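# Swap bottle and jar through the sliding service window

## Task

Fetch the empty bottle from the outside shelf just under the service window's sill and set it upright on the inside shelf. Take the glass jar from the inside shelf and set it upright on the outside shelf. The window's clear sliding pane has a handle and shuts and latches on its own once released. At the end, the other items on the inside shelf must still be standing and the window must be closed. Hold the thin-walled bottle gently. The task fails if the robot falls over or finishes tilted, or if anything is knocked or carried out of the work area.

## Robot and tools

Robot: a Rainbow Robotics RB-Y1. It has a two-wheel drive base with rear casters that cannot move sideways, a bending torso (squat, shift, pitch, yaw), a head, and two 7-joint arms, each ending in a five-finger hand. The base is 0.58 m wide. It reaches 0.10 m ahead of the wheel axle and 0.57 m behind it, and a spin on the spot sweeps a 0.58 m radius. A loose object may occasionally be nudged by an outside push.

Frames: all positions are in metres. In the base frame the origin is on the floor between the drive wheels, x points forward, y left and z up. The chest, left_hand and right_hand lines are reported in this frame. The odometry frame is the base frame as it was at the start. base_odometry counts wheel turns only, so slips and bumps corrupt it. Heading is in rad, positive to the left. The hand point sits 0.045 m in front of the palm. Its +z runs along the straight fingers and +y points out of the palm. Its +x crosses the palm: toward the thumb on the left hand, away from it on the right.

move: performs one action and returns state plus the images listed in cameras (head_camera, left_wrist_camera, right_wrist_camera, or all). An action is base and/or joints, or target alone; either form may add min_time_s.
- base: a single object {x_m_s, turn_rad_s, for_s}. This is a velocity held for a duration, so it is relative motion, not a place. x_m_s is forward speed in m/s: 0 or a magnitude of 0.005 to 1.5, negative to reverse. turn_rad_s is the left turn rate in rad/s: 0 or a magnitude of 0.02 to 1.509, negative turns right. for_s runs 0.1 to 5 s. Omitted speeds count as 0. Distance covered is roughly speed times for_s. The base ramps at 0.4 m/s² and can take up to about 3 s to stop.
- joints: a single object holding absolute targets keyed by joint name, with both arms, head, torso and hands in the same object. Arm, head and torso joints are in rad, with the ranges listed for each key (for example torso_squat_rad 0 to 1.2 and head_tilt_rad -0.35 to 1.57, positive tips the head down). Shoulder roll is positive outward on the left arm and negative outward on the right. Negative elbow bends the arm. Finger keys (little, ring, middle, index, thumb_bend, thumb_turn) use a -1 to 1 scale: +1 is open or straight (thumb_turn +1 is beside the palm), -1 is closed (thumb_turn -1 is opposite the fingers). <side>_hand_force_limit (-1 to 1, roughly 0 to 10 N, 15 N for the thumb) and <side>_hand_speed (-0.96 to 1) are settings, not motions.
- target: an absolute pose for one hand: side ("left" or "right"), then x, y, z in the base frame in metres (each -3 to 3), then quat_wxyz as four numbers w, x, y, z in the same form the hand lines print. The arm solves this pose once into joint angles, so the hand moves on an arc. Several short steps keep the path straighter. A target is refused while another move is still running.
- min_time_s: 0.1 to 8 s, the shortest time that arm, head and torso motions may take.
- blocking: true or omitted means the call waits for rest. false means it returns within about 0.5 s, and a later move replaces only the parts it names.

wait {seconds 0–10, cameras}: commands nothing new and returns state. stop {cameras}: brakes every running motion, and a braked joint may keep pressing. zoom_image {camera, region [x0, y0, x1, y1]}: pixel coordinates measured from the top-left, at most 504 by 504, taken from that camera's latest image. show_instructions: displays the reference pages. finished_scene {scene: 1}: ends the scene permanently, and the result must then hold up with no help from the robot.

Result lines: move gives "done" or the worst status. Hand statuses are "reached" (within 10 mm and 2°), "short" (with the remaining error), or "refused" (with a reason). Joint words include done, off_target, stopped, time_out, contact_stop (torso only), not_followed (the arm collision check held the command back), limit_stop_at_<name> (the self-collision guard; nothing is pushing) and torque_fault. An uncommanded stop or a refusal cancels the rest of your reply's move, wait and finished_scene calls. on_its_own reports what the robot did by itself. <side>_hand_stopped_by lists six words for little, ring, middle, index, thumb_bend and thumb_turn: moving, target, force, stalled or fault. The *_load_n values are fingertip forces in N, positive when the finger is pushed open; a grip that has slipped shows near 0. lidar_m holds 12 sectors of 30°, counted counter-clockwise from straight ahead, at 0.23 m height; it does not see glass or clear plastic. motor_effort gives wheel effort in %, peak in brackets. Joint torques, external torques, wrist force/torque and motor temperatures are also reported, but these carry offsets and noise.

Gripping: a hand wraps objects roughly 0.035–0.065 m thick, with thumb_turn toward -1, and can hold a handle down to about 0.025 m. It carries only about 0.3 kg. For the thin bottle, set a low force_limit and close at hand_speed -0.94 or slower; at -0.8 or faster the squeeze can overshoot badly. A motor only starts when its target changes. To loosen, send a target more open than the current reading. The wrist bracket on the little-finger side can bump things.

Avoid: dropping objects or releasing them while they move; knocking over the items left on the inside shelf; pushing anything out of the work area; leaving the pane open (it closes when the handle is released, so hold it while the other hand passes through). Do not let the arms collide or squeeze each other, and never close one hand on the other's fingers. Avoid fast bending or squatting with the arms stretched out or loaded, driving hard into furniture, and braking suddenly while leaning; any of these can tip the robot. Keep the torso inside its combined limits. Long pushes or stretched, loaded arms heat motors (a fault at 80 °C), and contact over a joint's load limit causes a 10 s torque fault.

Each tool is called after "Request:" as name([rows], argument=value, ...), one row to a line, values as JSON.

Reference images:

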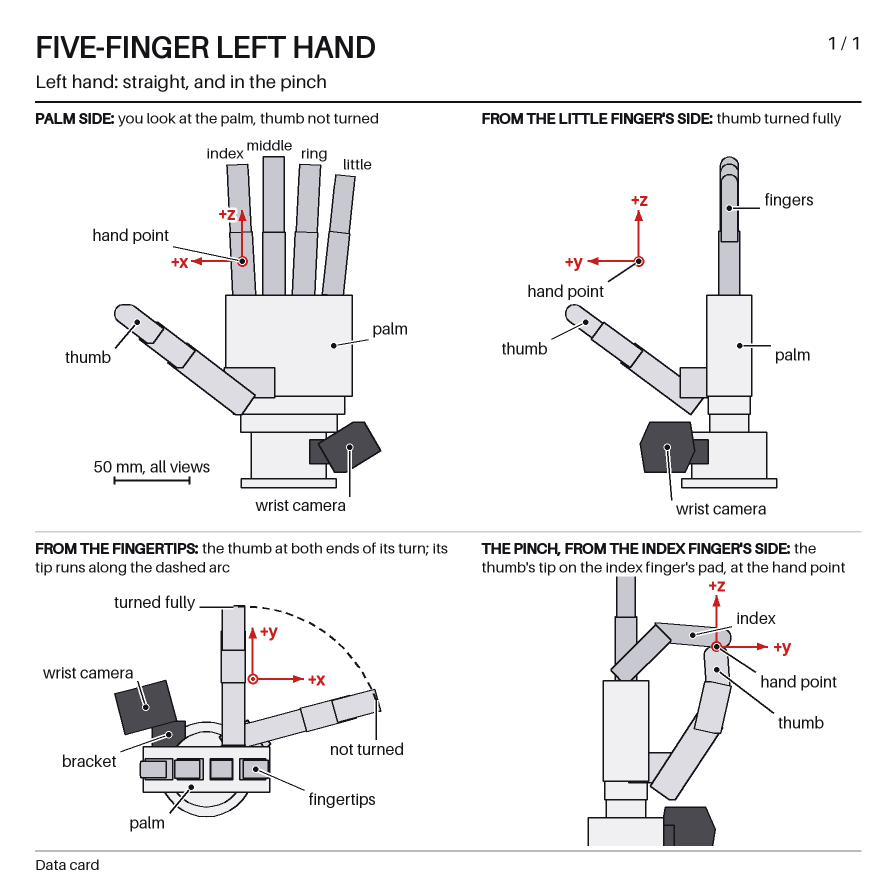

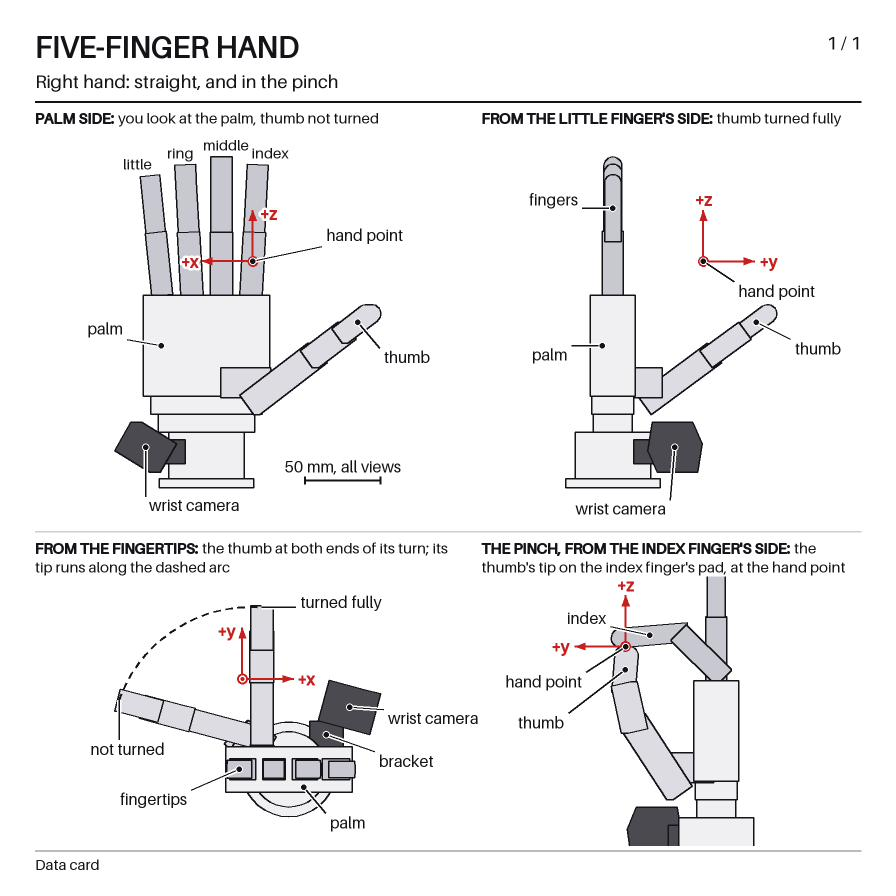

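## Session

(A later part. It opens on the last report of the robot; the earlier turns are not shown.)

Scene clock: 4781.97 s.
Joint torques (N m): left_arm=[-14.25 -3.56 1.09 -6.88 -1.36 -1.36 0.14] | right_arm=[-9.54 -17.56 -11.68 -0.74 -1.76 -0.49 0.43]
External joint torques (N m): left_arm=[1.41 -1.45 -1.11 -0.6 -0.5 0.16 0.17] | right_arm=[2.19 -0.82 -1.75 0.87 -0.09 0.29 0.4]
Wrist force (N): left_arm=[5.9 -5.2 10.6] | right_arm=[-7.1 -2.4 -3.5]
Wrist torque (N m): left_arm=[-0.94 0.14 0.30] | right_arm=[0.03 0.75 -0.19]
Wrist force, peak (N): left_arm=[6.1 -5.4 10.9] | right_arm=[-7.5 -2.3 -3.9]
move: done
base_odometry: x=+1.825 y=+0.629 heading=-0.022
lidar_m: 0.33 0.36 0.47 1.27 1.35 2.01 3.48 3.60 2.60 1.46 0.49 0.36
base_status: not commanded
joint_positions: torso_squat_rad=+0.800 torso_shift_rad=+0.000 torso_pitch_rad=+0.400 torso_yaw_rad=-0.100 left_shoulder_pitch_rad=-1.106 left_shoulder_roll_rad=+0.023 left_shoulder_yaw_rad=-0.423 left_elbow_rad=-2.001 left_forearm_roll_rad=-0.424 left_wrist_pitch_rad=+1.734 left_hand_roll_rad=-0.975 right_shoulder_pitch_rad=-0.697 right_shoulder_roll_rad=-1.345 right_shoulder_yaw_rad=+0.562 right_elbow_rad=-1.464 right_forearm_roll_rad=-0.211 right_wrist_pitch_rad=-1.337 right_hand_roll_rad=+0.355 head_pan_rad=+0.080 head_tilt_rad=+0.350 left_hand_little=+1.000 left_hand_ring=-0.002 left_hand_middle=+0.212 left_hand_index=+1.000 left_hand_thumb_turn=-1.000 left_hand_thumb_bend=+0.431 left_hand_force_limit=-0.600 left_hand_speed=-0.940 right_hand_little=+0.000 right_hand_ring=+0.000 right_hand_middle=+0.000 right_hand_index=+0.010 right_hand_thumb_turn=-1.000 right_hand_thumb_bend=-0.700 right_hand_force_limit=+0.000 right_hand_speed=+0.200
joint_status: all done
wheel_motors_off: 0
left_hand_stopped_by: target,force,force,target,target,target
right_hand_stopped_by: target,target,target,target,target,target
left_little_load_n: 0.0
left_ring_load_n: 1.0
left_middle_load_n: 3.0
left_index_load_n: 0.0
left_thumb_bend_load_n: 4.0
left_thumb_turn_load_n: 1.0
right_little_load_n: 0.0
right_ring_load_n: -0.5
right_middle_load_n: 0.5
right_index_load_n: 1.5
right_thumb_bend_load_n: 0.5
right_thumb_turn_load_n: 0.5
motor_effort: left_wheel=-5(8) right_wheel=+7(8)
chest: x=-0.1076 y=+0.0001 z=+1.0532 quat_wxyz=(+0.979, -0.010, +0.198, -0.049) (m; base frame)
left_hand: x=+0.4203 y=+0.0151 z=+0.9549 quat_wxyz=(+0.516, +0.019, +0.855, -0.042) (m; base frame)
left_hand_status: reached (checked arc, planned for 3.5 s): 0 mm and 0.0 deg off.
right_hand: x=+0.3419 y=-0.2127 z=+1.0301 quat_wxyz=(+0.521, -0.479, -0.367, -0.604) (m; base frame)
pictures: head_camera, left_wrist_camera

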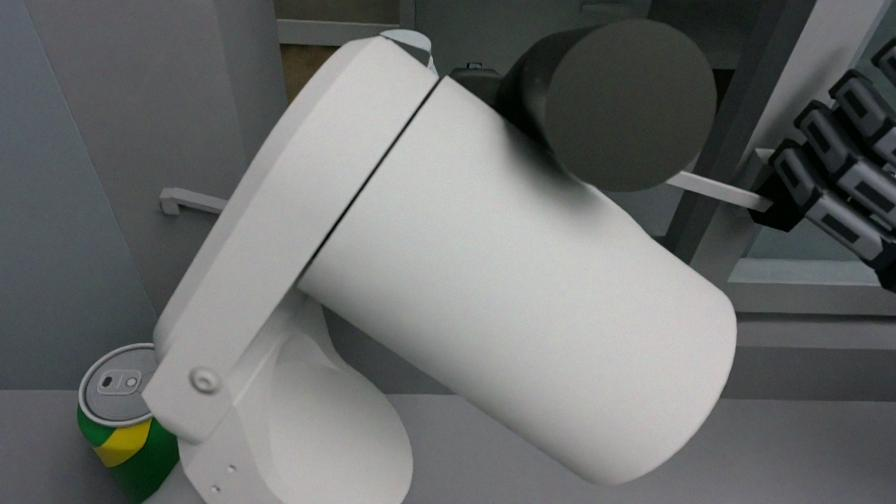

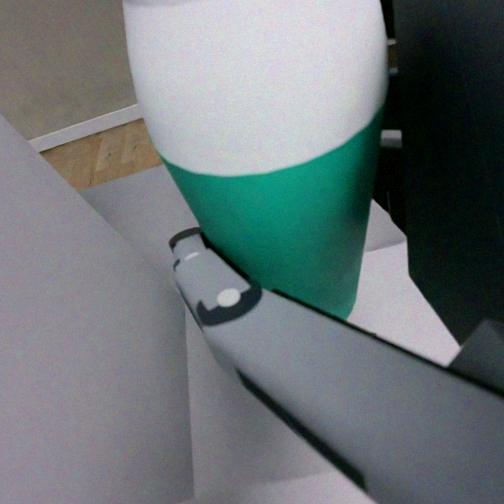

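Request:
move(base={"x_m_s":-0.03,"for_s":0.67})

Request:
move(target={"side":"right","x":0.362,"y":-0.213,"z":1.03,"quat_wxyz":[0.521,-0.479,-0.367,-0.604]}, min_time_s=1.5)

Request:
move(base={"x_m_s":-0.03,"for_s":0.67})

Request:
move(target={"side":"right","x":0.382,"y":-0.213,"z":1.03,"quat_wxyz":[0.521,-0.479,-0.367,-0.604]}, min_time_s=1.5, cameras=["head_camera","right_wrist_camera"])

Scene clock: 4794.93 s.
Joint torques (N m): left_arm=[-15.03 -3.05 1.56 -6.54 -1.5 -1.43 0.13] | right_arm=[-9.45 -17.4 -11.69 -0.97 -1.59 -0.61 0.29]
External joint torques (N m): left_arm=[0.62 -0.94 -0.63 -0.25 -0.63 0.09 0.16] | right_arm=[2.28 -0.65 -1.76 0.65 0.08 0.18 0.26]
Wrist force (N): left_arm=[6.0 -5.1 10.7] | right_arm=[-6.7 -2.5 -3.7]
Wrist torque (N m): left_arm=[-0.92 0.12 0.29] | right_arm=[0.04 0.73 -0.19]
Wrist force, peak (N): left_arm=[6.4 -5.1 11.3] | right_arm=[-7.5 -2.3 -4.0]
move: done
base_odometry: x=+1.805 y=+0.630 heading=-0.022
lidar_m: 0.35 0.38 0.51 1.33 1.35 2.01 3.46 3.59 2.58 1.54 0.52 0.38
base_status: done (sent for 0.67 of 0.67 s)
joint_positions: torso_squat_rad=+0.800 torso_shift_rad=+0.000 torso_pitch_rad=+0.400 torso_yaw_rad=-0.100 left_shoulder_pitch_rad=-1.106 left_shoulder_roll_rad=+0.023 left_shoulder_yaw_rad=-0.423 left_elbow_rad=-2.001 left_forearm_roll_rad=-0.424 left_wrist_pitch_rad=+1.734 left_hand_roll_rad=-0.975 right_shoulder_pitch_rad=-0.697 right_shoulder_roll_rad=-1.345 right_shoulder_yaw_rad=+0.562 right_elbow_rad=-1.464 right_forearm_roll_rad=-0.211 right_wrist_pitch_rad=-1.337 right_hand_roll_rad=+0.355 head_pan_rad=+0.080 head_tilt_rad=+0.350 left_hand_little=+1.000 left_hand_ring=-0.002 left_hand_middle=+0.212 left_hand_index=+1.000 left_hand_thumb_turn=-1.000 left_hand_thumb_bend=+0.431 left_hand_force_limit=-0.600 left_hand_speed=-0.940 right_hand_little=+0.000 right_hand_ring=+0.000 right_hand_middle=+0.000 right_hand_index=+0.010 right_hand_thumb_turn=-1.000 right_hand_thumb_bend=-0.700 right_hand_force_limit=+0.000 right_hand_speed=+0.200
joint_status: not commanded
wheel_motors_off: 0
left_hand_stopped_by: target,force,force,target,target,target
right_hand_stopped_by: target,target,target,target,target,target
left_little_load_n: 0.0
left_ring_load_n: 1.0
left_middle_load_n: 3.0
left_index_load_n: 0.0
left_thumb_bend_load_n: 4.0
left_thumb_turn_load_n: 0.5
right_little_load_n: 0.0
right_ring_load_n: 0.0
right_middle_load_n: 0.5
right_index_load_n: 2.0
right_thumb_bend_load_n: 0.0
right_thumb_turn_load_n: 0.5
motor_effort: left_wheel=+0(23) right_wheel=-2(17)
chest: x=-0.1075 y=+0.0001 z=+1.0532 quat_wxyz=(+0.979, -0.010, +0.198, -0.049) (m; base frame)
left_hand: x=+0.4203 y=+0.0150 z=+0.9547 quat_wxyz=(+0.516, +0.019, +0.855, -0.042) (m; base frame)
right_hand: x=+0.3420 y=-0.2128 z=+1.0300 quat_wxyz=(+0.521, -0.479, -0.367, -0.604) (m; base frame)
pictures: none

Scene clock: 4796.77 s.
Joint torques (N m): left_arm=[-14.77 -2.85 1.54 -6.61 -1.42 -1.44 0.19] | right_arm=[-12.62 -14.51 -8.77 -0.52 -1.32 -0.96 -0.45]
External joint torques (N m): left_arm=[0.88 -0.74 -0.65 -0.32 -0.55 0.08 0.22] | right_arm=[0.21 2.15 1.09 1.23 0.4 -0.26 -0.48]
Wrist force (N): left_arm=[6.0 -5.4 10.8] | right_arm=[-5.7 -3.2 -3.1]
Wrist torque (N m): left_arm=[-0.98 0.13 0.30] | right_arm=[-0.07 0.73 -0.37]
Wrist force, peak (N): left_arm=[6.0 -5.2 11.0] | right_arm=[-6.9 -3.9 -3.9]
move: done
base_odometry: x=+1.805 y=+0.630 heading=-0.022
lidar_m: 0.35 0.37 0.51 1.33 1.36 2.02 3.47 3.60 2.59 1.53 0.52 0.38
base_status: not commanded
joint_positions: torso_squat_rad=+0.800 torso_shift_rad=+0.000 torso_pitch_rad=+0.400 torso_yaw_rad=-0.100 left_shoulder_pitch_rad=-1.106 left_shoulder_roll_rad=+0.023 left_shoulder_yaw_rad=-0.423 left_elbow_rad=-2.001 left_forearm_roll_rad=-0.424 left_wrist_pitch_rad=+1.734 left_hand_roll_rad=-0.975 right_shoulder_pitch_rad=-0.784 right_shoulder_roll_rad=-1.289 right_shoulder_yaw_rad=+0.585 right_elbow_rad=-1.365 right_forearm_roll_rad=-0.172 right_wrist_pitch_rad=-1.353 right_hand_roll_rad=+0.306 head_pan_rad=+0.080 head_tilt_rad=+0.350 left_hand_little=+1.000 left_hand_ring=-0.002 left_hand_middle=+0.212 left_hand_index=+1.000 left_hand_thumb_turn=-1.000 left_hand_thumb_bend=+0.431 left_hand_force_limit=-0.600 left_hand_speed=-0.940 right_hand_little=+0.000 right_hand_ring=+0.000 right_hand_middle=+0.000 right_hand_index=+0.010 right_hand_thumb_turn=-1.000 right_hand_thumb_bend=-0.700 right_hand_force_limit=+0.000 right_hand_speed=+0.200
joint_status: all done
wheel_motors_off: 0
left_hand_stopped_by: target,force,force,target,target,target
right_hand_stopped_by: target,target,target,target,target,target
left_little_load_n: 0.0
left_ring_load_n: 1.0
left_middle_load_n: 2.5
left_index_load_n: 0.0
left_thumb_bend_load_n: 4.0
left_thumb_turn_load_n: 1.0
right_little_load_n: 0.0
right_ring_load_n: 0.0
right_middle_load_n: 0.5
right_index_load_n: 1.5
right_thumb_bend_load_n: 0.5
right_thumb_turn_load_n: 0.5
motor_effort: left_wheel=+2(2) right_wheel=-1(3)
chest: x=-0.1075 y=+0.0001 z=+1.0532 quat_wxyz=(+0.979, -0.010, +0.198, -0.049) (m; base frame)
left_hand: x=+0.4203 y=+0.0150 z=+0.9547 quat_wxyz=(+0.516, +0.019, +0.855, -0.042) (m; base frame)
right_hand: x=+0.3619 y=-0.2130 z=+1.0301 quat_wxyz=(+0.521, -0.479, -0.367, -0.604) (m; base frame)
right_hand_status: reached (checked arc, planned for 1.5 s): 0 mm and 0.0 deg off.
pictures: none

Scene clock: 4798.07 s.
Joint torques (N m): left_arm=[-15.1 -3.2 1.28 -6.55 -1.23 -1.41 0.17] | right_arm=[-12.74 -15.15 -9.69 -0.66 -1.55 -0.63 -0.14]
External joint torques (N m): left_arm=[0.55 -1.09 -0.91 -0.27 -0.37 0.11 0.2] | right_arm=[0.1 1.5 0.17 1.09 0.17 0.06 -0.18]
Wrist force (N): left_arm=[5.9 -5.1 10.6] | right_arm=[-6.5 -3.0 -3.5]
Wrist torque (N m): left_arm=[-0.92 0.13 0.28] | right_arm=[-0.06 0.67 -0.36]
Wrist force, peak (N): left_arm=[6.0 -5.2 11.2] | right_arm=[-6.8 -3.2 -3.5]
move: done
base_odometry: x=+1.785 y=+0.630 heading=-0.022
lidar_m: 0.37 0.40 0.54 1.34 1.58 1.99 3.45 3.56 2.59 1.60 0.56 0.40
base_status: done (sent for 0.67 of 0.67 s)
joint_positions: torso_squat_rad=+0.800 torso_shift_rad=+0.000 torso_pitch_rad=+0.400 torso_yaw_rad=-0.100 left_shoulder_pitch_rad=-1.106 left_shoulder_roll_rad=+0.023 left_shoulder_yaw_rad=-0.423 left_elbow_rad=-2.001 left_forearm_roll_rad=-0.424 left_wrist_pitch_rad=+1.734 left_hand_roll_rad=-0.975 right_shoulder_pitch_rad=-0.784 right_shoulder_roll_rad=-1.289 right_shoulder_yaw_rad=+0.585 right_elbow_rad=-1.365 right_forearm_roll_rad=-0.172 right_wrist_pitch_rad=-1.353 right_hand_roll_rad=+0.306 head_pan_rad=+0.080 head_tilt_rad=+0.350 left_hand_little=+1.000 left_hand_ring=-0.002 left_hand_middle=+0.212 left_hand_index=+1.000 left_hand_thumb_turn=-1.000 left_hand_thumb_bend=+0.431 left_hand_force_limit=-0.600 left_hand_speed=-0.940 right_hand_little=+0.000 right_hand_ring=+0.000 right_hand_middle=+0.000 right_hand_index=+0.010 right_hand_thumb_turn=-1.000 right_hand_thumb_bend=-0.700 right_hand_force_limit=+0.000 right_hand_speed=+0.200
joint_status: not commanded
wheel_motors_off: 0
left_hand_stopped_by: target,force,force,target,target,target
right_hand_stopped_by: target,target,target,target,target,target
left_little_load_n: 0.0
left_ring_load_n: 1.5
left_middle_load_n: 3.0
left_index_load_n: 0.0
left_thumb_bend_load_n: 4.0
left_thumb_turn_load_n: 1.0
right_little_load_n: 0.0
right_ring_load_n: 0.0
right_middle_load_n: 0.5
right_index_load_n: 1.5
right_thumb_bend_load_n: 0.0
right_thumb_turn_load_n: 0.5
motor_effort: left_wheel=+7(18) right_wheel=-7(20)
chest: x=-0.1075 y=+0.0001 z=+1.0532 quat_wxyz=(+0.979, -0.010, +0.198, -0.049) (m; base frame)
left_hand: x=+0.4203 y=+0.0150 z=+0.9547 quat_wxyz=(+0.516, +0.019, +0.855, -0.042) (m; base frame)
right_hand: x=+0.3619 y=-0.2130 z=+1.0301 quat_wxyz=(+0.521, -0.479, -0.367, -0.604) (m; base frame)
pictures: none

Scene clock: 4799.90 s.
Joint torques (N m): left_arm=[-15.01 -3.1 1.31 -6.48 -1.2 -1.53 0.1] | right_arm=[-13.9 -14.8 -8.57 -0.48 -1.1 -0.72 -0.06]
External joint torques (N m): left_arm=[0.64 -0.99 -0.88 -0.2 -0.33 -0.01 0.13] | right_arm=[0.11 1.66 1.06 1.42 0.67 -0.11 -0.09]
Wrist force (N): left_arm=[6.0 -5.0 10.7] | right_arm=[-5.7 -3.0 -2.9]
Wrist torque (N m): left_arm=[-0.91 0.12 0.29] | right_arm=[-0.10 0.76 -0.39]
Wrist force, peak (N): left_arm=[6.3 -5.2 10.8] | right_arm=[-6.8 -4.0 -4.0]
move: done
base_odometry: x=+1.785 y=+0.630 heading=-0.022
lidar_m: 0.37 0.40 0.55 1.33 1.59 2.01 3.45 3.57 2.61 1.60 0.55 0.41
base_status: not commanded
joint_positions: torso_squat_rad=+0.800 torso_shift_rad=+0.000 torso_pitch_rad=+0.400 torso_yaw_rad=-0.100 left_shoulder_pitch_rad=-1.106 left_shoulder_roll_rad=+0.023 left_shoulder_yaw_rad=-0.423 left_elbow_rad=-2.001 left_forearm_roll_rad=-0.424 left_wrist_pitch_rad=+1.734 left_hand_roll_rad=-0.975 right_shoulder_pitch_rad=-0.872 right_shoulder_roll_rad=-1.230 right_shoulder_yaw_rad=+0.610 right_elbow_rad=-1.253 right_forearm_roll_rad=-0.133 right_wrist_pitch_rad=-1.381 right_hand_roll_rad=+0.261 head_pan_rad=+0.080 head_tilt_rad=+0.350 left_hand_little=+1.000 left_hand_ring=-0.002 left_hand_middle=+0.212 left_hand_index=+1.000 left_hand_thumb_turn=-1.000 left_hand_thumb_bend=+0.431 left_hand_force_limit=-0.600 left_hand_speed=-0.940 right_hand_little=+0.000 right_hand_ring=+0.000 right_hand_middle=+0.000 right_hand_index=+0.010 right_hand_thumb_turn=-1.000 right_hand_thumb_bend=-0.700 right_hand_force_limit=+0.000 right_hand_speed=+0.200
joint_status: all done
wheel_motors_off: 0
left_hand_stopped_by: target,force,force,target,target,target
right_hand_stopped_by: target,target,target,target,target,target
left_little_load_n: -0.5
left_ring_load_n: 1.5
left_middle_load_n: 3.0
left_index_load_n: 0.0
left_thumb_bend_load_n: 4.0
left_thumb_turn_load_n: 1.0
right_little_load_n: 0.0
right_ring_load_n: 0.0
right_middle_load_n: 0.5
right_index_load_n: 1.5
right_thumb_bend_load_n: 0.5
right_thumb_turn_load_n: 0.5
motor_effort: left_wheel=+6(8) right_wheel=-7(9)
chest: x=-0.1075 y=+0.0001 z=+1.0532 quat_wxyz=(+0.979, -0.010, +0.198, -0.049) (m; base frame)
left_hand: x=+0.4203 y=+0.0150 z=+0.9547 quat_wxyz=(+0.516, +0.019, +0.855, -0.042) (m; base frame)
right_hand: x=+0.3819 y=-0.2130 z=+1.0301 quat_wxyz=(+0.521, -0.479, -0.367, -0.604) (m; base frame)
right_hand_status: reached (checked arc, planned for 1.5 s): 0 mm and 0.1 deg off.
pictures: head_camera, right_wrist_camera

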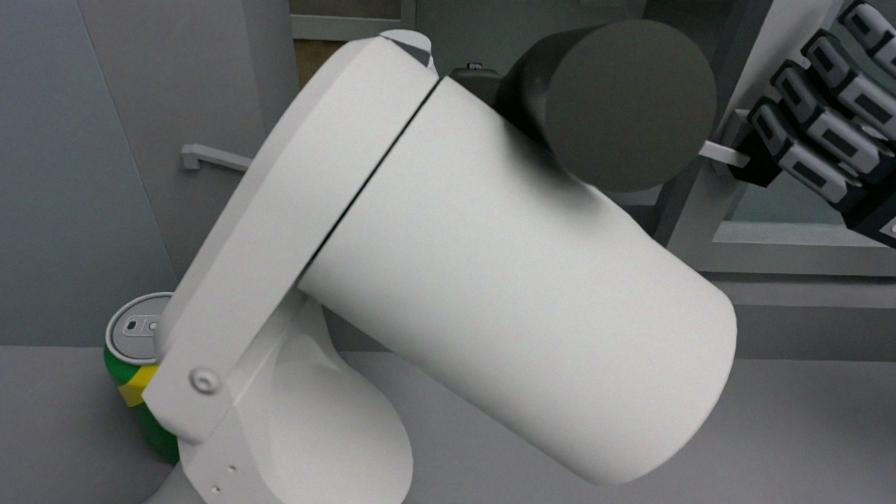

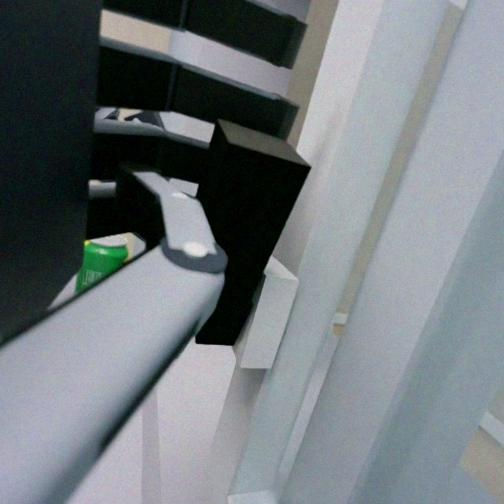

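Request:
move(base={"x_m_s":-0.03,"for_s":0.67})

Request:
move(target={"side":"right","x":0.402,"y":-0.213,"z":1.03,"quat_wxyz":[0.521,-0.479,-0.367,-0.604]}, min_time_s=1.5)

Request:
move(base={"x_m_s":-0.03,"for_s":0.67})

Request:
move(target={"side":"right","x":0.422,"y":-0.213,"z":1.03,"quat_wxyz":[0.521,-0.479,-0.367,-0.604]}, min_time_s=1.5, cameras=["head_camera","left_wrist_camera","right_wrist_camera"])

Scene clock: 4810.00 s.
Joint torques (N m): left_arm=[-15.43 -2.63 1.5 -6.57 -1.32 -1.47 0.21] | right_arm=[-13.36 -14.84 -9.29 -0.61 -1.47 -0.57 -0.16]
External joint torques (N m): left_arm=[0.22 -0.51 -0.69 -0.28 -0.45 0.05 0.24] | right_arm=[0.65 1.63 0.34 1.28 0.29 0.04 -0.19]
Wrist force (N): left_arm=[5.8 -5.3 10.6] | right_arm=[-7.2 -2.8 -3.6]
Wrist torque (N m): left_arm=[-0.97 0.15 0.29] | right_arm=[-0.05 0.77 -0.40]
Wrist force, peak (N): left_arm=[6.1 -5.2 11.2] | right_arm=[-7.2 -2.8 -3.6]
move: done
base_odometry: x=+1.765 y=+0.631 heading=-0.020
lidar_m: 0.39 0.41 0.56 1.33 1.57 1.97 3.42 3.56 2.59 1.67 0.60 0.42
base_status: done (sent for 0.67 of 0.67 s)
joint_positions: torso_squat_rad=+0.800 torso_shift_rad=+0.000 torso_pitch_rad=+0.400 torso_yaw_rad=-0.100 left_shoulder_pitch_rad=-1.106 left_shoulder_roll_rad=+0.023 left_shoulder_yaw_rad=-0.423 left_elbow_rad=-2.001 left_forearm_roll_rad=-0.424 left_wrist_pitch_rad=+1.734 left_hand_roll_rad=-0.975 right_shoulder_pitch_rad=-0.873 right_shoulder_roll_rad=-1.230 right_shoulder_yaw_rad=+0.610 right_elbow_rad=-1.253 right_forearm_roll_rad=-0.133 right_wrist_pitch_rad=-1.381 right_hand_roll_rad=+0.261 head_pan_rad=+0.080 head_tilt_rad=+0.350 left_hand_little=+1.000 left_hand_ring=-0.002 left_hand_middle=+0.212 left_hand_index=+1.000 left_hand_thumb_turn=-1.000 left_hand_thumb_bend=+0.431 left_hand_force_limit=-0.600 left_hand_speed=-0.940 right_hand_little=+0.000 right_hand_ring=+0.000 right_hand_middle=+0.000 right_hand_index=+0.010 right_hand_thumb_turn=-1.000 right_hand_thumb_bend=-0.700 right_hand_force_limit=+0.000 right_hand_speed=+0.200
joint_status: not commanded
wheel_motors_off: 0
left_hand_stopped_by: target,force,force,target,target,target
right_hand_stopped_by: target,target,target,target,target,target
left_little_load_n: 0.0
left_ring_load_n: 1.5
left_middle_load_n: 2.5
left_index_load_n: 0.0
left_thumb_bend_load_n: 4.0
left_thumb_turn_load_n: 1.0
right_little_load_n: 0.0
right_ring_load_n: -0.5
right_middle_load_n: 0.5
right_index_load_n: 1.5
right_thumb_bend_load_n: 0.5
right_thumb_turn_load_n: 0.0
motor_effort: left_wheel=+13(25) right_wheel=-14(24)
chest: x=-0.1075 y=+0.0001 z=+1.0532 quat_wxyz=(+0.979, -0.010, +0.198, -0.049) (m; base frame)
left_hand: x=+0.4203 y=+0.0150 z=+0.9547 quat_wxyz=(+0.516, +0.019, +0.855, -0.042) (m; base frame)
right_hand: x=+0.3819 y=-0.2130 z=+1.0301 quat_wxyz=(+0.521, -0.479, -0.367, -0.604) (m; base frame)
pictures: none

Scene clock: 4811.83 s.
Joint torques (N m): left_arm=[-15.29 -2.74 1.68 -6.71 -1.36 -1.58 0.16] | right_arm=[-14.39 -14.4 -8.09 -0.74 -1.37 -0.66 -0.26]
External joint torques (N m): left_arm=[0.36 -0.63 -0.52 -0.42 -0.49 -0.06 0.19] | right_arm=[0.84 1.78 1.14 1.29 0.43 -0.12 -0.3]
Wrist force (N): left_arm=[5.9 -5.4 10.7] | right_arm=[-5.7 -2.9 -3.0]
Wrist torque (N m): left_arm=[-0.98 0.13 0.29] | right_arm=[-0.04 0.73 -0.34]
Wrist force, peak (N): left_arm=[6.3 -5.2 10.9] | right_arm=[-6.9 -4.3 -3.8]
move: done
base_odometry: x=+1.765 y=+0.631 heading=-0.020
lidar_m: 0.40 0.41 0.59 1.33 1.57 1.99 3.41 3.56 2.60 1.68 0.59 0.42
base_status: not commanded
joint_positions: torso_squat_rad=+0.800 torso_shift_rad=+0.000 torso_pitch_rad=+0.400 torso_yaw_rad=-0.100 left_shoulder_pitch_rad=-1.106 left_shoulder_roll_rad=+0.023 left_shoulder_yaw_rad=-0.423 left_elbow_rad=-2.001 left_forearm_roll_rad=-0.424 left_wrist_pitch_rad=+1.734 left_hand_roll_rad=-0.975 right_shoulder_pitch_rad=-0.962 right_shoulder_roll_rad=-1.168 right_shoulder_yaw_rad=+0.634 right_elbow_rad=-1.126 right_forearm_roll_rad=-0.096 right_wrist_pitch_rad=-1.419 right_hand_roll_rad=+0.222 head_pan_rad=+0.080 head_tilt_rad=+0.350 left_hand_little=+1.000 left_hand_ring=-0.002 left_hand_middle=+0.212 left_hand_index=+1.000 left_hand_thumb_turn=-1.000 left_hand_thumb_bend=+0.431 left_hand_force_limit=-0.600 left_hand_speed=-0.940 right_hand_little=+0.000 right_hand_ring=+0.000 right_hand_middle=+0.000 right_hand_index=+0.010 right_hand_thumb_turn=-1.000 right_hand_thumb_bend=-0.700 right_hand_force_limit=+0.000 right_hand_speed=+0.200
joint_status: all done
wheel_motors_off: 0
left_hand_stopped_by: target,force,force,target,target,target
right_hand_stopped_by: target,target,target,target,target,target
left_little_load_n: 0.0
left_ring_load_n: 1.5
left_middle_load_n: 3.0
left_index_load_n: 0.0
left_thumb_bend_load_n: 4.5
left_thumb_turn_load_n: 1.0
right_little_load_n: 0.0
right_ring_load_n: 0.0
right_middle_load_n: 0.5
right_index_load_n: 1.5
right_thumb_bend_load_n: 0.5
right_thumb_turn_load_n: 0.0
motor_effort: left_wheel=+11(15) right_wheel=-14(16)
chest: x=-0.1075 y=+0.0001 z=+1.0532 quat_wxyz=(+0.979, -0.010, +0.198, -0.049) (m; base frame)
left_hand: x=+0.4203 y=+0.0150 z=+0.9547 quat_wxyz=(+0.516, +0.019, +0.855, -0.042) (m; base frame)
right_hand: x=+0.4019 y=-0.2130 z=+1.0301 quat_wxyz=(+0.520, -0.479, -0.367, -0.604) (m; base frame)
right_hand_status: reached (checked arc, planned for 1.5 s): 0 mm and 0.1 deg off.
pictures: none

Scene clock: 4813.13 s.
Joint torques (N m): left_arm=[-15.29 -2.87 1.63 -6.68 -1.32 -1.44 0.13] | right_arm=[-14.48 -14.41 -8.66 -1.14 -1.69 -0.63 -0.29]
External joint torques (N m): left_arm=[0.37 -0.76 -0.56 -0.39 -0.46 0.08 0.16] | right_arm=[0.75 1.77 0.57 0.89 0.11 -0.09 -0.32]
Wrist force (N): left_arm=[6.2 -5.3 10.6] | right_arm=[-6.9 -2.9 -3.5]
Wrist torque (N m): left_arm=[-0.95 0.09 0.31] | right_arm=[-0.05 0.72 -0.35]
Wrist force, peak (N): left_arm=[6.2 -5.3 11.2] | right_arm=[-7.1 -2.6 -3.9]
move: done
base_odometry: x=+1.745 y=+0.631 heading=-0.019
lidar_m: 0.42 0.44 0.60 1.33 1.57 1.96 3.40 3.53 2.60 1.77 0.62 0.44
base_status: done (sent for 0.67 of 0.67 s)
joint_positions: torso_squat_rad=+0.800 torso_shift_rad=+0.000 torso_pitch_rad=+0.400 torso_yaw_rad=-0.100 left_shoulder_pitch_rad=-1.106 left_shoulder_roll_rad=+0.023 left_shoulder_yaw_rad=-0.423 left_elbow_rad=-2.001 left_forearm_roll_rad=-0.424 left_wrist_pitch_rad=+1.734 left_hand_roll_rad=-0.975 right_shoulder_pitch_rad=-0.962 right_shoulder_roll_rad=-1.168 right_shoulder_yaw_rad=+0.634 right_elbow_rad=-1.126 right_forearm_roll_rad=-0.096 right_wrist_pitch_rad=-1.419 right_hand_roll_rad=+0.222 head_pan_rad=+0.080 head_tilt_rad=+0.350 left_hand_little=+1.000 left_hand_ring=-0.002 left_hand_middle=+0.212 left_hand_index=+1.000 left_hand_thumb_turn=-1.000 left_hand_thumb_bend=+0.431 left_hand_force_limit=-0.600 left_hand_speed=-0.940 right_hand_little=+0.000 right_hand_ring=+0.000 right_hand_middle=+0.000 right_hand_index=+0.010 right_hand_thumb_turn=-1.000 right_hand_thumb_bend=-0.700 right_hand_force_limit=+0.000 right_hand_speed=+0.200
joint_status: not commanded
wheel_motors_off: 0
left_hand_stopped_by: target,force,force,target,target,target
right_hand_stopped_by: target,target,target,target,target,target
left_little_load_n: 0.0
left_ring_load_n: 1.0
left_middle_load_n: 2.5
left_index_load_n: 0.0
left_thumb_bend_load_n: 4.0
left_thumb_turn_load_n: 1.0
right_little_load_n: 0.0
right_ring_load_n: 0.0
right_middle_load_n: 0.5
right_index_load_n: 1.5
right_thumb_bend_load_n: 0.5
right_thumb_turn_load_n: 0.0
motor_effort: left_wheel=+20(33) right_wheel=-20(31)
chest: x=-0.1075 y=+0.0001 z=+1.0532 quat_wxyz=(+0.979, -0.010, +0.198, -0.049) (m; base frame)
left_hand: x=+0.4203 y=+0.0150 z=+0.9547 quat_wxyz=(+0.516, +0.019, +0.855, -0.042) (m; base frame)
right_hand: x=+0.4019 y=-0.2129 z=+1.0301 quat_wxyz=(+0.521, -0.479, -0.367, -0.604) (m; base frame)
pictures: none

Scene clock: 4814.97 s.
Joint torques (N m): left_arm=[-15.1 -2.8 1.73 -6.59 -1.38 -1.5 0.18] | right_arm=[-16.34 -14 -8.1 -0.91 -1.4 -0.88 -0.12]
External joint torques (N m): left_arm=[0.55 -0.69 -0.46 -0.31 -0.52 0.03 0.21] | right_arm=[0.17 1.78 0.5 1.26 0.44 -0.41 -0.16]
Wrist force (N): left_arm=[5.9 -5.2 10.6] | right_arm=[-5.8 -3.1 -3.5]
Wrist torque (N m): left_arm=[-0.93 0.13 0.28] | right_arm=[-0.03 0.72 -0.38]
Wrist force, peak (N): left_arm=[5.9 -5.4 10.9] | right_arm=[-7.7 -3.7 -3.3]
move: done
base_odometry: x=+1.745 y=+0.631 heading=-0.019
lidar_m: 0.41 0.44 0.60 1.32 1.56 1.96 3.41 3.52 2.58 1.77 0.61 0.44
base_status: not commanded
joint_positions: torso_squat_rad=+0.800 torso_shift_rad=+0.000 torso_pitch_rad=+0.400 torso_yaw_rad=-0.100 left_shoulder_pitch_rad=-1.106 left_shoulder_roll_rad=+0.023 left_shoulder_yaw_rad=-0.423 left_elbow_rad=-2.001 left_forearm_roll_rad=-0.424 left_wrist_pitch_rad=+1.734 left_hand_roll_rad=-0.975 right_shoulder_pitch_rad=-1.056 right_shoulder_roll_rad=-1.101 right_shoulder_yaw_rad=+0.659 right_elbow_rad=-0.978 right_forearm_roll_rad=-0.059 right_wrist_pitch_rad=-1.470 right_hand_roll_rad=+0.188 head_pan_rad=+0.080 head_tilt_rad=+0.350 left_hand_little=+1.000 left_hand_ring=-0.002 left_hand_middle=+0.212 left_hand_index=+1.000 left_hand_thumb_turn=-1.000 left_hand_thumb_bend=+0.431 left_hand_force_limit=-0.600 left_hand_speed=-0.940 right_hand_little=+0.000 right_hand_ring=+0.000 right_hand_middle=+0.000 right_hand_index=+0.010 right_hand_thumb_turn=-1.000 right_hand_thumb_bend=-0.700 right_hand_force_limit=+0.000 right_hand_speed=+0.200
joint_status: all done
wheel_motors_off: 0
left_hand_stopped_by: target,force,force,target,target,target
right_hand_stopped_by: target,target,target,target,target,target
left_little_load_n: 0.0
left_ring_load_n: 1.0
left_middle_load_n: 3.0
left_index_load_n: 0.0
left_thumb_bend_load_n: 4.0
left_thumb_turn_load_n: 1.0
right_little_load_n: 0.0
right_ring_load_n: 0.0
right_middle_load_n: 0.5
right_index_load_n: 1.5
right_thumb_bend_load_n: 0.0
right_thumb_turn_load_n: 0.5
motor_effort: left_wheel=+17(20) right_wheel=-19(22)
chest: x=-0.1075 y=+0.0001 z=+1.0532 quat_wxyz=(+0.979, -0.010, +0.198, -0.049) (m; base frame)
left_hand: x=+0.4203 y=+0.0150 z=+0.9547 quat_wxyz=(+0.516, +0.019, +0.855, -0.042) (m; base frame)
right_hand: x=+0.4218 y=-0.2130 z=+1.0301 quat_wxyz=(+0.520, -0.480, -0.366, -0.604) (m; base frame)
right_hand_status: reached (checked arc, planned for 1.5 s): 0 mm and 0.1 deg off.
pictures: head_camera, left_wrist_camera, right_wrist_camera

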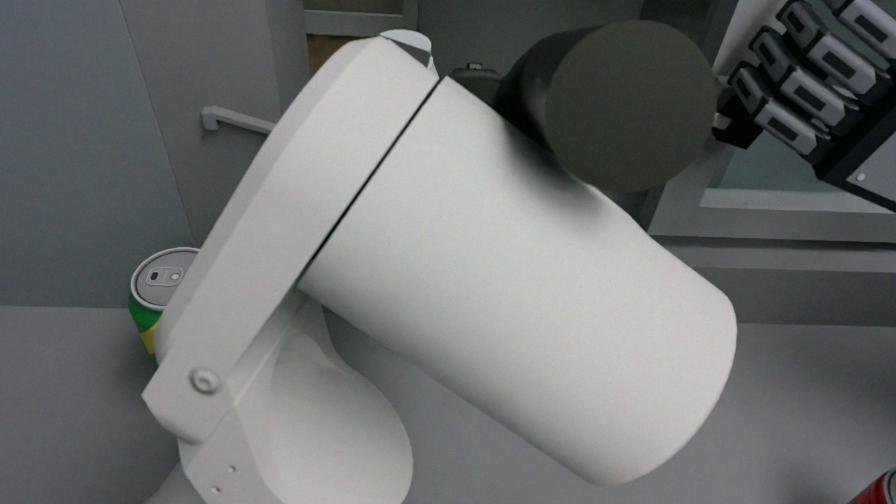

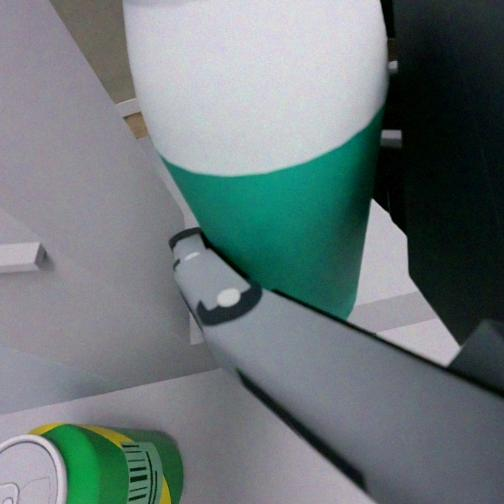

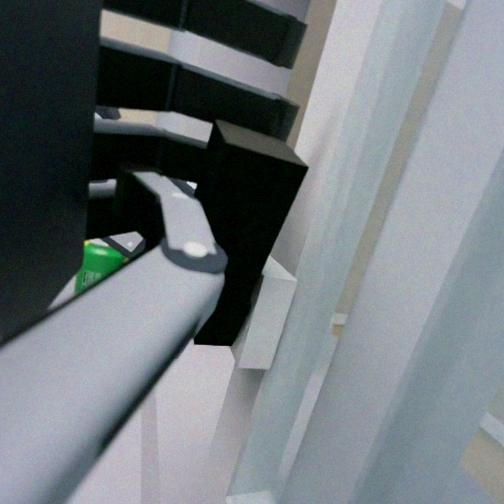

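Request:
move(base={"x_m_s":-0.03,"for_s":0.67})

Request:
move(target={"side":"right","x":0.440,"y":-0.213,"z":1.03,"quat_wxyz":[0.521,-0.479,-0.367,-0.604]}, min_time_s=1.5, cameras=["head_camera","left_wrist_camera","right_wrist_camera"])

Scene clock: 4834.37 s.
Joint torques (N m): left_arm=[-15.64 -2.22 1.77 -6.59 -1.3 -1.47 0.16] | right_arm=[-15.6 -14.2 -8.17 -0.92 -1.8 -0.5 -0.01]
External joint torques (N m): left_arm=[0.01 -0.11 -0.42 -0.31 -0.43 0.05 0.19] | right_arm=[0.92 1.58 0.43 1.25 0.04 -0.02 -0.04]
Wrist force (N): left_arm=[6.0 -5.1 10.7] | right_arm=[-6.9 -3.2 -3.5]
Wrist torque (N m): left_arm=[-0.92 0.12 0.30] | right_arm=[-0.12 0.70 -0.37]
Wrist force, peak (N): left_arm=[6.0 -5.4 11.0] | right_arm=[-7.1 -3.2 -3.9]
move: done
base_odometry: x=+1.725 y=+0.631 heading=-0.017
lidar_m: 0.43 0.45 0.62 1.32 1.57 1.95 3.39 3.51 2.59 1.84 0.66 0.46
base_status: done (sent for 0.67 of 0.67 s)
joint_positions: torso_squat_rad=+0.800 torso_shift_rad=+0.000 torso_pitch_rad=+0.400 torso_yaw_rad=-0.100 left_shoulder_pitch_rad=-1.106 left_shoulder_roll_rad=+0.023 left_shoulder_yaw_rad=-0.423 left_elbow_rad=-2.001 left_forearm_roll_rad=-0.424 left_wrist_pitch_rad=+1.734 left_hand_roll_rad=-0.975 right_shoulder_pitch_rad=-1.056 right_shoulder_roll_rad=-1.100 right_shoulder_yaw_rad=+0.659 right_elbow_rad=-0.978 right_forearm_roll_rad=-0.059 right_wrist_pitch_rad=-1.470 right_hand_roll_rad=+0.188 head_pan_rad=+0.080 head_tilt_rad=+0.350 left_hand_little=+1.000 left_hand_ring=-0.002 left_hand_middle=+0.212 left_hand_index=+1.000 left_hand_thumb_turn=-1.000 left_hand_thumb_bend=+0.431 left_hand_force_limit=-0.600 left_hand_speed=-0.940 right_hand_little=+0.000 right_hand_ring=+0.000 right_hand_middle=+0.000 right_hand_index=+0.010 right_hand_thumb_turn=-1.000 right_hand_thumb_bend=-0.700 right_hand_force_limit=+0.000 right_hand_speed=+0.200
joint_status: not commanded
wheel_motors_off: 0
left_hand_stopped_by: target,force,force,target,target,target
right_hand_stopped_by: target,target,target,target,target,target
left_little_load_n: 0.0
left_ring_load_n: 1.5
left_middle_load_n: 2.5
left_index_load_n: 0.0
left_thumb_bend_load_n: 4.5
left_thumb_turn_load_n: 1.0
right_little_load_n: 0.0
right_ring_load_n: 0.0
right_middle_load_n: 1.0
right_index_load_n: 1.5
right_thumb_bend_load_n: 0.0
right_thumb_turn_load_n: 0.5
motor_effort: left_wheel=+15(28) right_wheel=-19(36)
chest: x=-0.1075 y=+0.0001 z=+1.0532 quat_wxyz=(+0.979, -0.010, +0.198, -0.049) (m; base frame)
left_hand: x=+0.4203 y=+0.0150 z=+0.9547 quat_wxyz=(+0.516, +0.019, +0.855, -0.042) (m; base frame)
right_hand: x=+0.4218 y=-0.2129 z=+1.0301 quat_wxyz=(+0.520, -0.479, -0.366, -0.604) (m; base frame)
pictures: none

Scene clock: 4836.20 s.
Joint torques (N m): left_arm=[-15.21 -2.73 2.02 -6.63 -1.32 -1.53 0.11] | right_arm=[-16.76 -13.39 -6.88 -0.8 -1.52 -0.6 -0.15]
External joint torques (N m): left_arm=[0.44 -0.62 -0.17 -0.35 -0.45 -0.01 0.14] | right_arm=[0.98 1.89 0.86 1.48 0.33 -0.18 -0.18]
Wrist force (N): left_arm=[6.0 -5.1 10.8] | right_arm=[-5.4 -3.3 -3.7]
Wrist torque (N m): left_arm=[-0.93 0.12 0.29] | right_arm=[-0.03 0.70 -0.36]
Wrist force, peak (N): left_arm=[6.1 -5.4 10.9] | right_arm=[-7.5 -4.3 -2.6]
move: done
base_odometry: x=+1.725 y=+0.631 heading=-0.017
lidar_m: 0.44 0.45 0.64 1.33 1.55 1.95 3.39 3.50 2.57 1.85 0.64 0.46
base_status: not commanded
joint_positions: torso_squat_rad=+0.800 torso_shift_rad=+0.000 torso_pitch_rad=+0.400 torso_yaw_rad=-0.100 left_shoulder_pitch_rad=-1.106 left_shoulder_roll_rad=+0.023 left_shoulder_yaw_rad=-0.423 left_elbow_rad=-2.001 left_forearm_roll_rad=-0.424 left_wrist_pitch_rad=+1.734 left_hand_roll_rad=-0.975 right_shoulder_pitch_rad=-1.150 right_shoulder_roll_rad=-1.031 right_shoulder_yaw_rad=+0.682 right_elbow_rad=-0.813 right_forearm_roll_rad=-0.025 right_wrist_pitch_rad=-1.534 right_hand_roll_rad=+0.162 head_pan_rad=+0.080 head_tilt_rad=+0.350 left_hand_little=+1.000 left_hand_ring=-0.002 left_hand_middle=+0.212 left_hand_index=+1.000 left_hand_thumb_turn=-1.000 left_hand_thumb_bend=+0.431 left_hand_force_limit=-0.600 left_hand_speed=-0.940 right_hand_little=+0.000 right_hand_ring=+0.000 right_hand_middle=+0.000 right_hand_index=+0.010 right_hand_thumb_turn=-1.000 right_hand_thumb_bend=-0.700 right_hand_force_limit=+0.000 right_hand_speed=+0.200
joint_status: all done
wheel_motors_off: 0
left_hand_stopped_by: target,force,force,target,target,target
right_hand_stopped_by: target,target,target,target,target,target
left_little_load_n: 0.0
left_ring_load_n: 1.0
left_middle_load_n: 3.0
left_index_load_n: 0.0
left_thumb_bend_load_n: 4.5
left_thumb_turn_load_n: 1.0
right_little_load_n: 0.0
right_ring_load_n: 0.0
right_middle_load_n: 0.5
right_index_load_n: 2.0
right_thumb_bend_load_n: 0.5
right_thumb_turn_load_n: 0.0
motor_effort: left_wheel=+16(17) right_wheel=-20(21)
chest: x=-0.1075 y=+0.0001 z=+1.0532 quat_wxyz=(+0.979, -0.010, +0.198, -0.049) (m; base frame)
left_hand: x=+0.4203 y=+0.0150 z=+0.9547 quat_wxyz=(+0.516, +0.019, +0.855, -0.042) (m; base frame)
right_hand: x=+0.4398 y=-0.2129 z=+1.0301 quat_wxyz=(+0.520, -0.480, -0.366, -0.604) (m; base frame)
right_hand_status: reached (checked arc, planned for 1.5 s): 0 mm and 0.2 deg off.
pictures: head_camera, left_wrist_camera, right_wrist_camera

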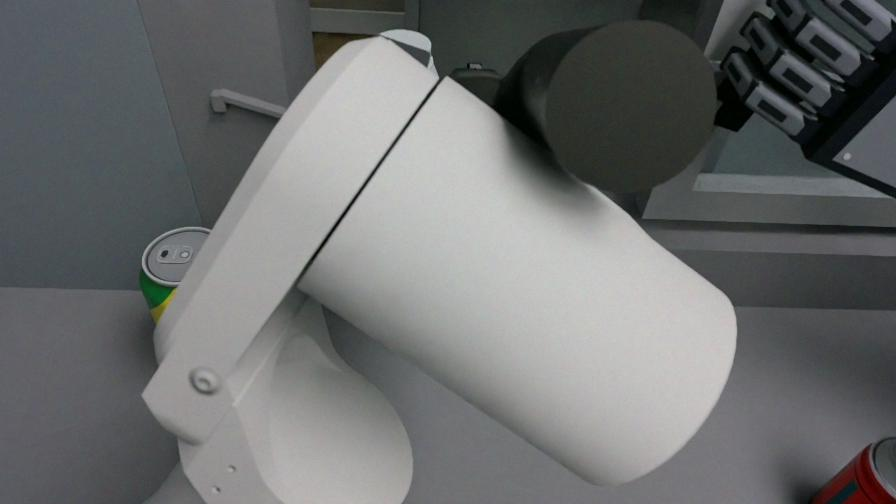

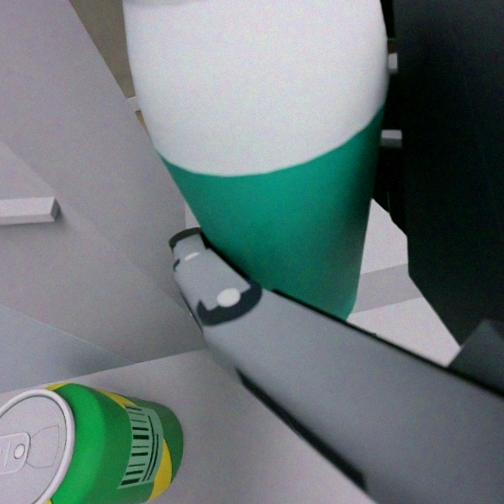

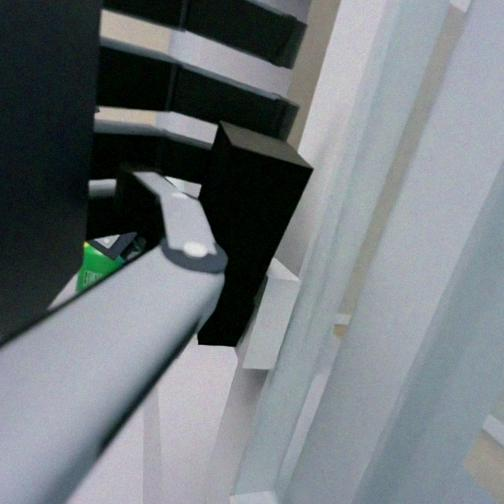

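Request:
move(base={"x_m_s":-0.03,"for_s":0.67})

Request:
move(target={"side":"right","x":0.453,"y":-0.213,"z":1.03,"quat_wxyz":[0.521,-0.479,-0.367,-0.604]}, min_time_s=1.5)

Request:
move(target={"side":"left","x":0.375,"y":0.04,"z":0.945,"quat_wxyz":[0.5164,0.0188,0.8552,-0.0425]}, min_time_s=3, cameras=["head_camera","left_wrist_camera"])

Scene clock: 4842.77 s.
Joint torques (N m): left_arm=[-15.62 -2.59 2.09 -6.68 -1.3 -1.49 0.19] | right_arm=[-16.97 -14.21 -7.12 -1.31 -1.65 -0.53 0.06]
External joint torques (N m): left_arm=[0.03 -0.47 -0.1 -0.4 -0.44 0.03 0.22] | right_arm=[0.77 1.06 0.62 0.97 0.21 -0.1 0.02]
Wrist force (N): left_arm=[6.1 -5.0 10.7] | right_arm=[-6.9 -3.2 -4.0]
Wrist torque (N m): left_arm=[-0.92 0.10 0.30] | right_arm=[-0.02 0.71 -0.37]
Wrist force, peak (N): left_arm=[6.0 -5.2 11.1] | right_arm=[-6.9 -3.2 -4.0]
move: done
base_odometry: x=+1.705 y=+0.632 heading=-0.016
lidar_m: 0.46 0.48 0.66 1.32 1.54 1.93 3.36 3.49 2.59 1.89 0.67 0.48
base_status: done (sent for 0.67 of 0.67 s)
joint_positions: torso_squat_rad=+0.800 torso_shift_rad=+0.000 torso_pitch_rad=+0.400 torso_yaw_rad=-0.100 left_shoulder_pitch_rad=-1.105 left_shoulder_roll_rad=+0.023 left_shoulder_yaw_rad=-0.423 left_elbow_rad=-2.001 left_forearm_roll_rad=-0.424 left_wrist_pitch_rad=+1.734 left_hand_roll_rad=-0.975 right_shoulder_pitch_rad=-1.150 right_shoulder_roll_rad=-1.031 right_shoulder_yaw_rad=+0.682 right_elbow_rad=-0.813 right_forearm_roll_rad=-0.025 right_wrist_pitch_rad=-1.534 right_hand_roll_rad=+0.162 head_pan_rad=+0.080 head_tilt_rad=+0.350 left_hand_little=+1.000 left_hand_ring=-0.002 left_hand_middle=+0.212 left_hand_index=+1.000 left_hand_thumb_turn=-1.000 left_hand_thumb_bend=+0.431 left_hand_force_limit=-0.600 left_hand_speed=-0.940 right_hand_little=+0.000 right_hand_ring=+0.000 right_hand_middle=+0.000 right_hand_index=+0.010 right_hand_thumb_turn=-1.000 right_hand_thumb_bend=-0.700 right_hand_force_limit=+0.000 right_hand_speed=+0.200
joint_status: not commanded
wheel_motors_off: 0
left_hand_stopped_by: target,force,force,target,target,target
right_hand_stopped_by: target,target,target,target,target,target
left_little_load_n: 0.0
left_ring_load_n: 1.0
left_middle_load_n: 2.5
left_index_load_n: 0.0
left_thumb_bend_load_n: 4.0
left_thumb_turn_load_n: 1.0
right_little_load_n: 0.0
right_ring_load_n: 0.0
right_middle_load_n: 0.5
right_index_load_n: 1.5
right_thumb_bend_load_n: 0.5
right_thumb_turn_load_n: 0.5
motor_effort: left_wheel=+14(26) right_wheel=-19(36)
chest: x=-0.1075 y=+0.0001 z=+1.0532 quat_wxyz=(+0.979, -0.010, +0.198, -0.049) (m; base frame)
left_hand: x=+0.4203 y=+0.0150 z=+0.9546 quat_wxyz=(+0.516, +0.019, +0.855, -0.042) (m; base frame)
right_hand: x=+0.4397 y=-0.2128 z=+1.0301 quat_wxyz=(+0.520, -0.480, -0.366, -0.604) (m; base frame)
pictures: none

Scene clock: 4844.60 s.
Joint torques (N m): left_arm=[-15.27 -2.5 1.65 -6.36 -1.26 -1.47 0.35] | right_arm=[-17.66 -13.5 -6.8 -1.15 -1.54 -0.9 -0.11]
External joint torques (N m): left_arm=[0.38 -0.39 -0.54 -0.08 -0.4 0.06 0.38] | right_arm=[0.86 1.4 0.27 1.19 0.32 -0.49 -0.14]
Wrist force (N): left_arm=[6.1 -5.3 10.6] | right_arm=[-6.2 -3.0 -3.5]
Wrist torque (N m): left_arm=[-0.95 0.09 0.30] | right_arm=[-0.03 0.73 -0.35]
Wrist force, peak (N): left_arm=[6.0 -5.2 11.1] | right_arm=[-6.8 -4.1 -4.4]
move: done
base_odometry: x=+1.705 y=+0.632 heading=-0.016
lidar_m: 0.46 0.47 0.65 1.33 1.55 1.94 3.36 3.49 2.59 1.89 0.68 0.47
base_status: not commanded
joint_positions: torso_squat_rad=+0.800 torso_shift_rad=+0.000 torso_pitch_rad=+0.400 torso_yaw_rad=-0.100 left_shoulder_pitch_rad=-1.105 left_shoulder_roll_rad=+0.023 left_shoulder_yaw_rad=-0.423 left_elbow_rad=-2.001 left_forearm_roll_rad=-0.424 left_wrist_pitch_rad=+1.734 left_hand_roll_rad=-0.975 right_shoulder_pitch_rad=-1.211 right_shoulder_roll_rad=-0.985 right_shoulder_yaw_rad=+0.696 right_elbow_rad=-0.700 right_forearm_roll_rad=-0.004 right_wrist_pitch_rad=-1.570 right_hand_roll_rad=+0.149 head_pan_rad=+0.080 head_tilt_rad=+0.350 left_hand_little=+1.000 left_hand_ring=-0.002 left_hand_middle=+0.212 left_hand_index=+1.000 left_hand_thumb_turn=-1.000 left_hand_thumb_bend=+0.431 left_hand_force_limit=-0.600 left_hand_speed=-0.940 right_hand_little=+0.000 right_hand_ring=+0.000 right_hand_middle=+0.000 right_hand_index=+0.010 right_hand_thumb_turn=-1.000 right_hand_thumb_bend=-0.700 right_hand_force_limit=+0.000 right_hand_speed=+0.200
joint_status: all done
wheel_motors_off: 0
left_hand_stopped_by: target,force,force,target,target,target
right_hand_stopped_by: target,target,target,target,target,target
left_little_load_n: 0.0
left_ring_load_n: 1.0
left_middle_load_n: 3.0
left_index_load_n: 0.0
left_thumb_bend_load_n: 4.5
left_thumb_turn_load_n: 1.0
right_little_load_n: 0.0
right_ring_load_n: 0.0
right_middle_load_n: 0.5
right_index_load_n: 1.5
right_thumb_bend_load_n: 0.5
right_thumb_turn_load_n: 0.5
motor_effort: left_wheel=+15(17) right_wheel=-18(23)
chest: x=-0.1075 y=+0.0001 z=+1.0532 quat_wxyz=(+0.979, -0.010, +0.198, -0.049) (m; base frame)
left_hand: x=+0.4203 y=+0.0150 z=+0.9546 quat_wxyz=(+0.516, +0.019, +0.855, -0.042) (m; base frame)
right_hand: x=+0.4528 y=-0.2129 z=+1.0302 quat_wxyz=(+0.517, -0.483, -0.364, -0.606) (m; base frame)
right_hand_status: reached (checked arc, planned for 1.5 s): 0 mm and 0.8 deg off.
pictures: none

Scene clock: 4847.93 s.
Joint torques (N m): left_arm=[-11.96 -2.02 1.37 -6.32 -1.38 -1.34 -0.28] | right_arm=[-17.72 -12.82 -6.42 -1.09 -1.7 -0.65 -0.16]
External joint torques (N m): left_arm=[1.49 0.74 -0.72 -0.64 -0.56 0.2 -0.24] | right_arm=[0.81 2.07 0.64 1.25 0.16 -0.24 -0.2]
Wrist force (N): left_arm=[5.8 -5.3 10.3] | right_arm=[-6.1 -3.0 -3.4]
Wrist torque (N m): left_arm=[-0.95 0.14 0.13] | right_arm=[-0.07 0.68 -0.35]
Wrist force, peak (N): left_arm=[5.9 -5.2 11.1] | right_arm=[-6.5 -3.2 -3.6]
move: done
base_odometry: x=+1.705 y=+0.632 heading=-0.016
lidar_m: 0.45 0.48 0.65 1.32 1.55 1.94 3.35 3.50 2.60 1.91 0.68 0.48
base_status: not commanded
joint_positions: torso_squat_rad=+0.800 torso_shift_rad=+0.000 torso_pitch_rad=+0.400 torso_yaw_rad=-0.100 left_shoulder_pitch_rad=-0.977 left_shoulder_roll_rad=+0.051 left_shoulder_yaw_rad=-0.509 left_elbow_rad=-2.226 left_forearm_roll_rad=-0.478 left_wrist_pitch_rad=+1.838 left_hand_roll_rad=-0.998 right_shoulder_pitch_rad=-1.211 right_shoulder_roll_rad=-0.985 right_shoulder_yaw_rad=+0.696 right_elbow_rad=-0.700 right_forearm_roll_rad=-0.004 right_wrist_pitch_rad=-1.570 right_hand_roll_rad=+0.149 head_pan_rad=+0.080 head_tilt_rad=+0.350 left_hand_little=+1.000 left_hand_ring=-0.002 left_hand_middle=+0.212 left_hand_index=+1.000 left_hand_thumb_turn=-1.000 left_hand_thumb_bend=+0.431 left_hand_force_limit=-0.600 left_hand_speed=-0.940 right_hand_little=+0.000 right_hand_ring=+0.000 right_hand_middle=+0.000 right_hand_index=+0.010 right_hand_thumb_turn=-1.000 right_hand_thumb_bend=-0.700 right_hand_force_limit=+0.000 right_hand_speed=+0.200
joint_status: all done
wheel_motors_off: 0
left_hand_stopped_by: target,force,force,target,target,target
right_hand_stopped_by: target,target,target,target,target,target
left_little_load_n: 0.0
left_ring_load_n: 1.0
left_middle_load_n: 2.5
left_index_load_n: 0.0
left_thumb_bend_load_n: 4.5
left_thumb_turn_load_n: 1.0
right_little_load_n: 0.0
right_ring_load_n: 0.0
right_middle_load_n: 0.5
right_index_load_n: 1.0
right_thumb_bend_load_n: 0.5
right_thumb_turn_load_n: 0.0
motor_effort: left_wheel=+17(18) right_wheel=-19(21)
chest: x=-0.1075 y=+0.0001 z=+1.0532 quat_wxyz=(+0.979, -0.010, +0.198, -0.049) (m; base frame)
left_hand: x=+0.3754 y=+0.0398 z=+0.9447 quat_wxyz=(+0.515, +0.018, +0.856, -0.043) (m; base frame)
left_hand_status: reached (checked arc, planned for 3.0 s): 1 mm and 0.1 deg off.
right_hand: x=+0.4528 y=-0.2130 z=+1.0302 quat_wxyz=(+0.517, -0.483, -0.364, -0.606) (m; base frame)
pictures: head_camera, left_wrist_camera

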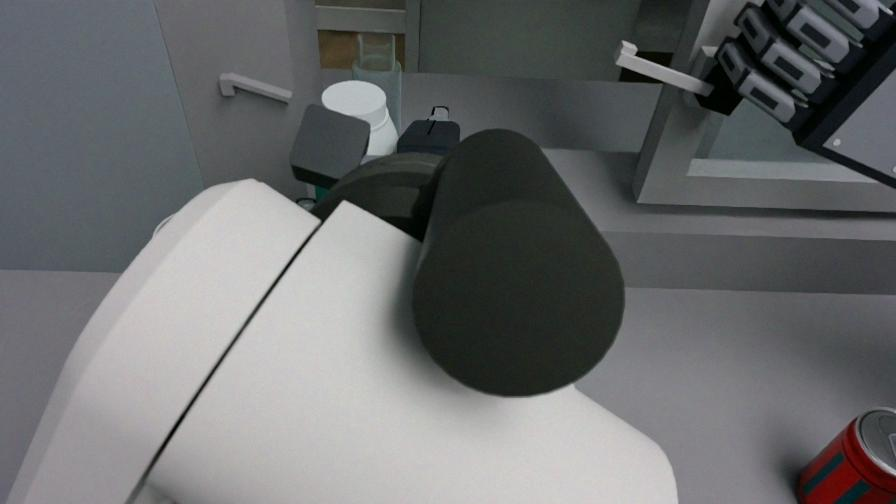

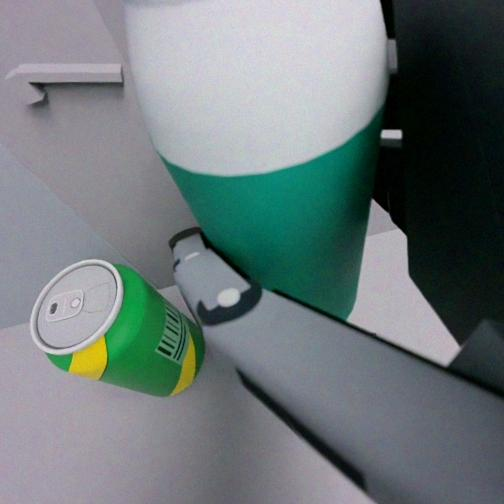

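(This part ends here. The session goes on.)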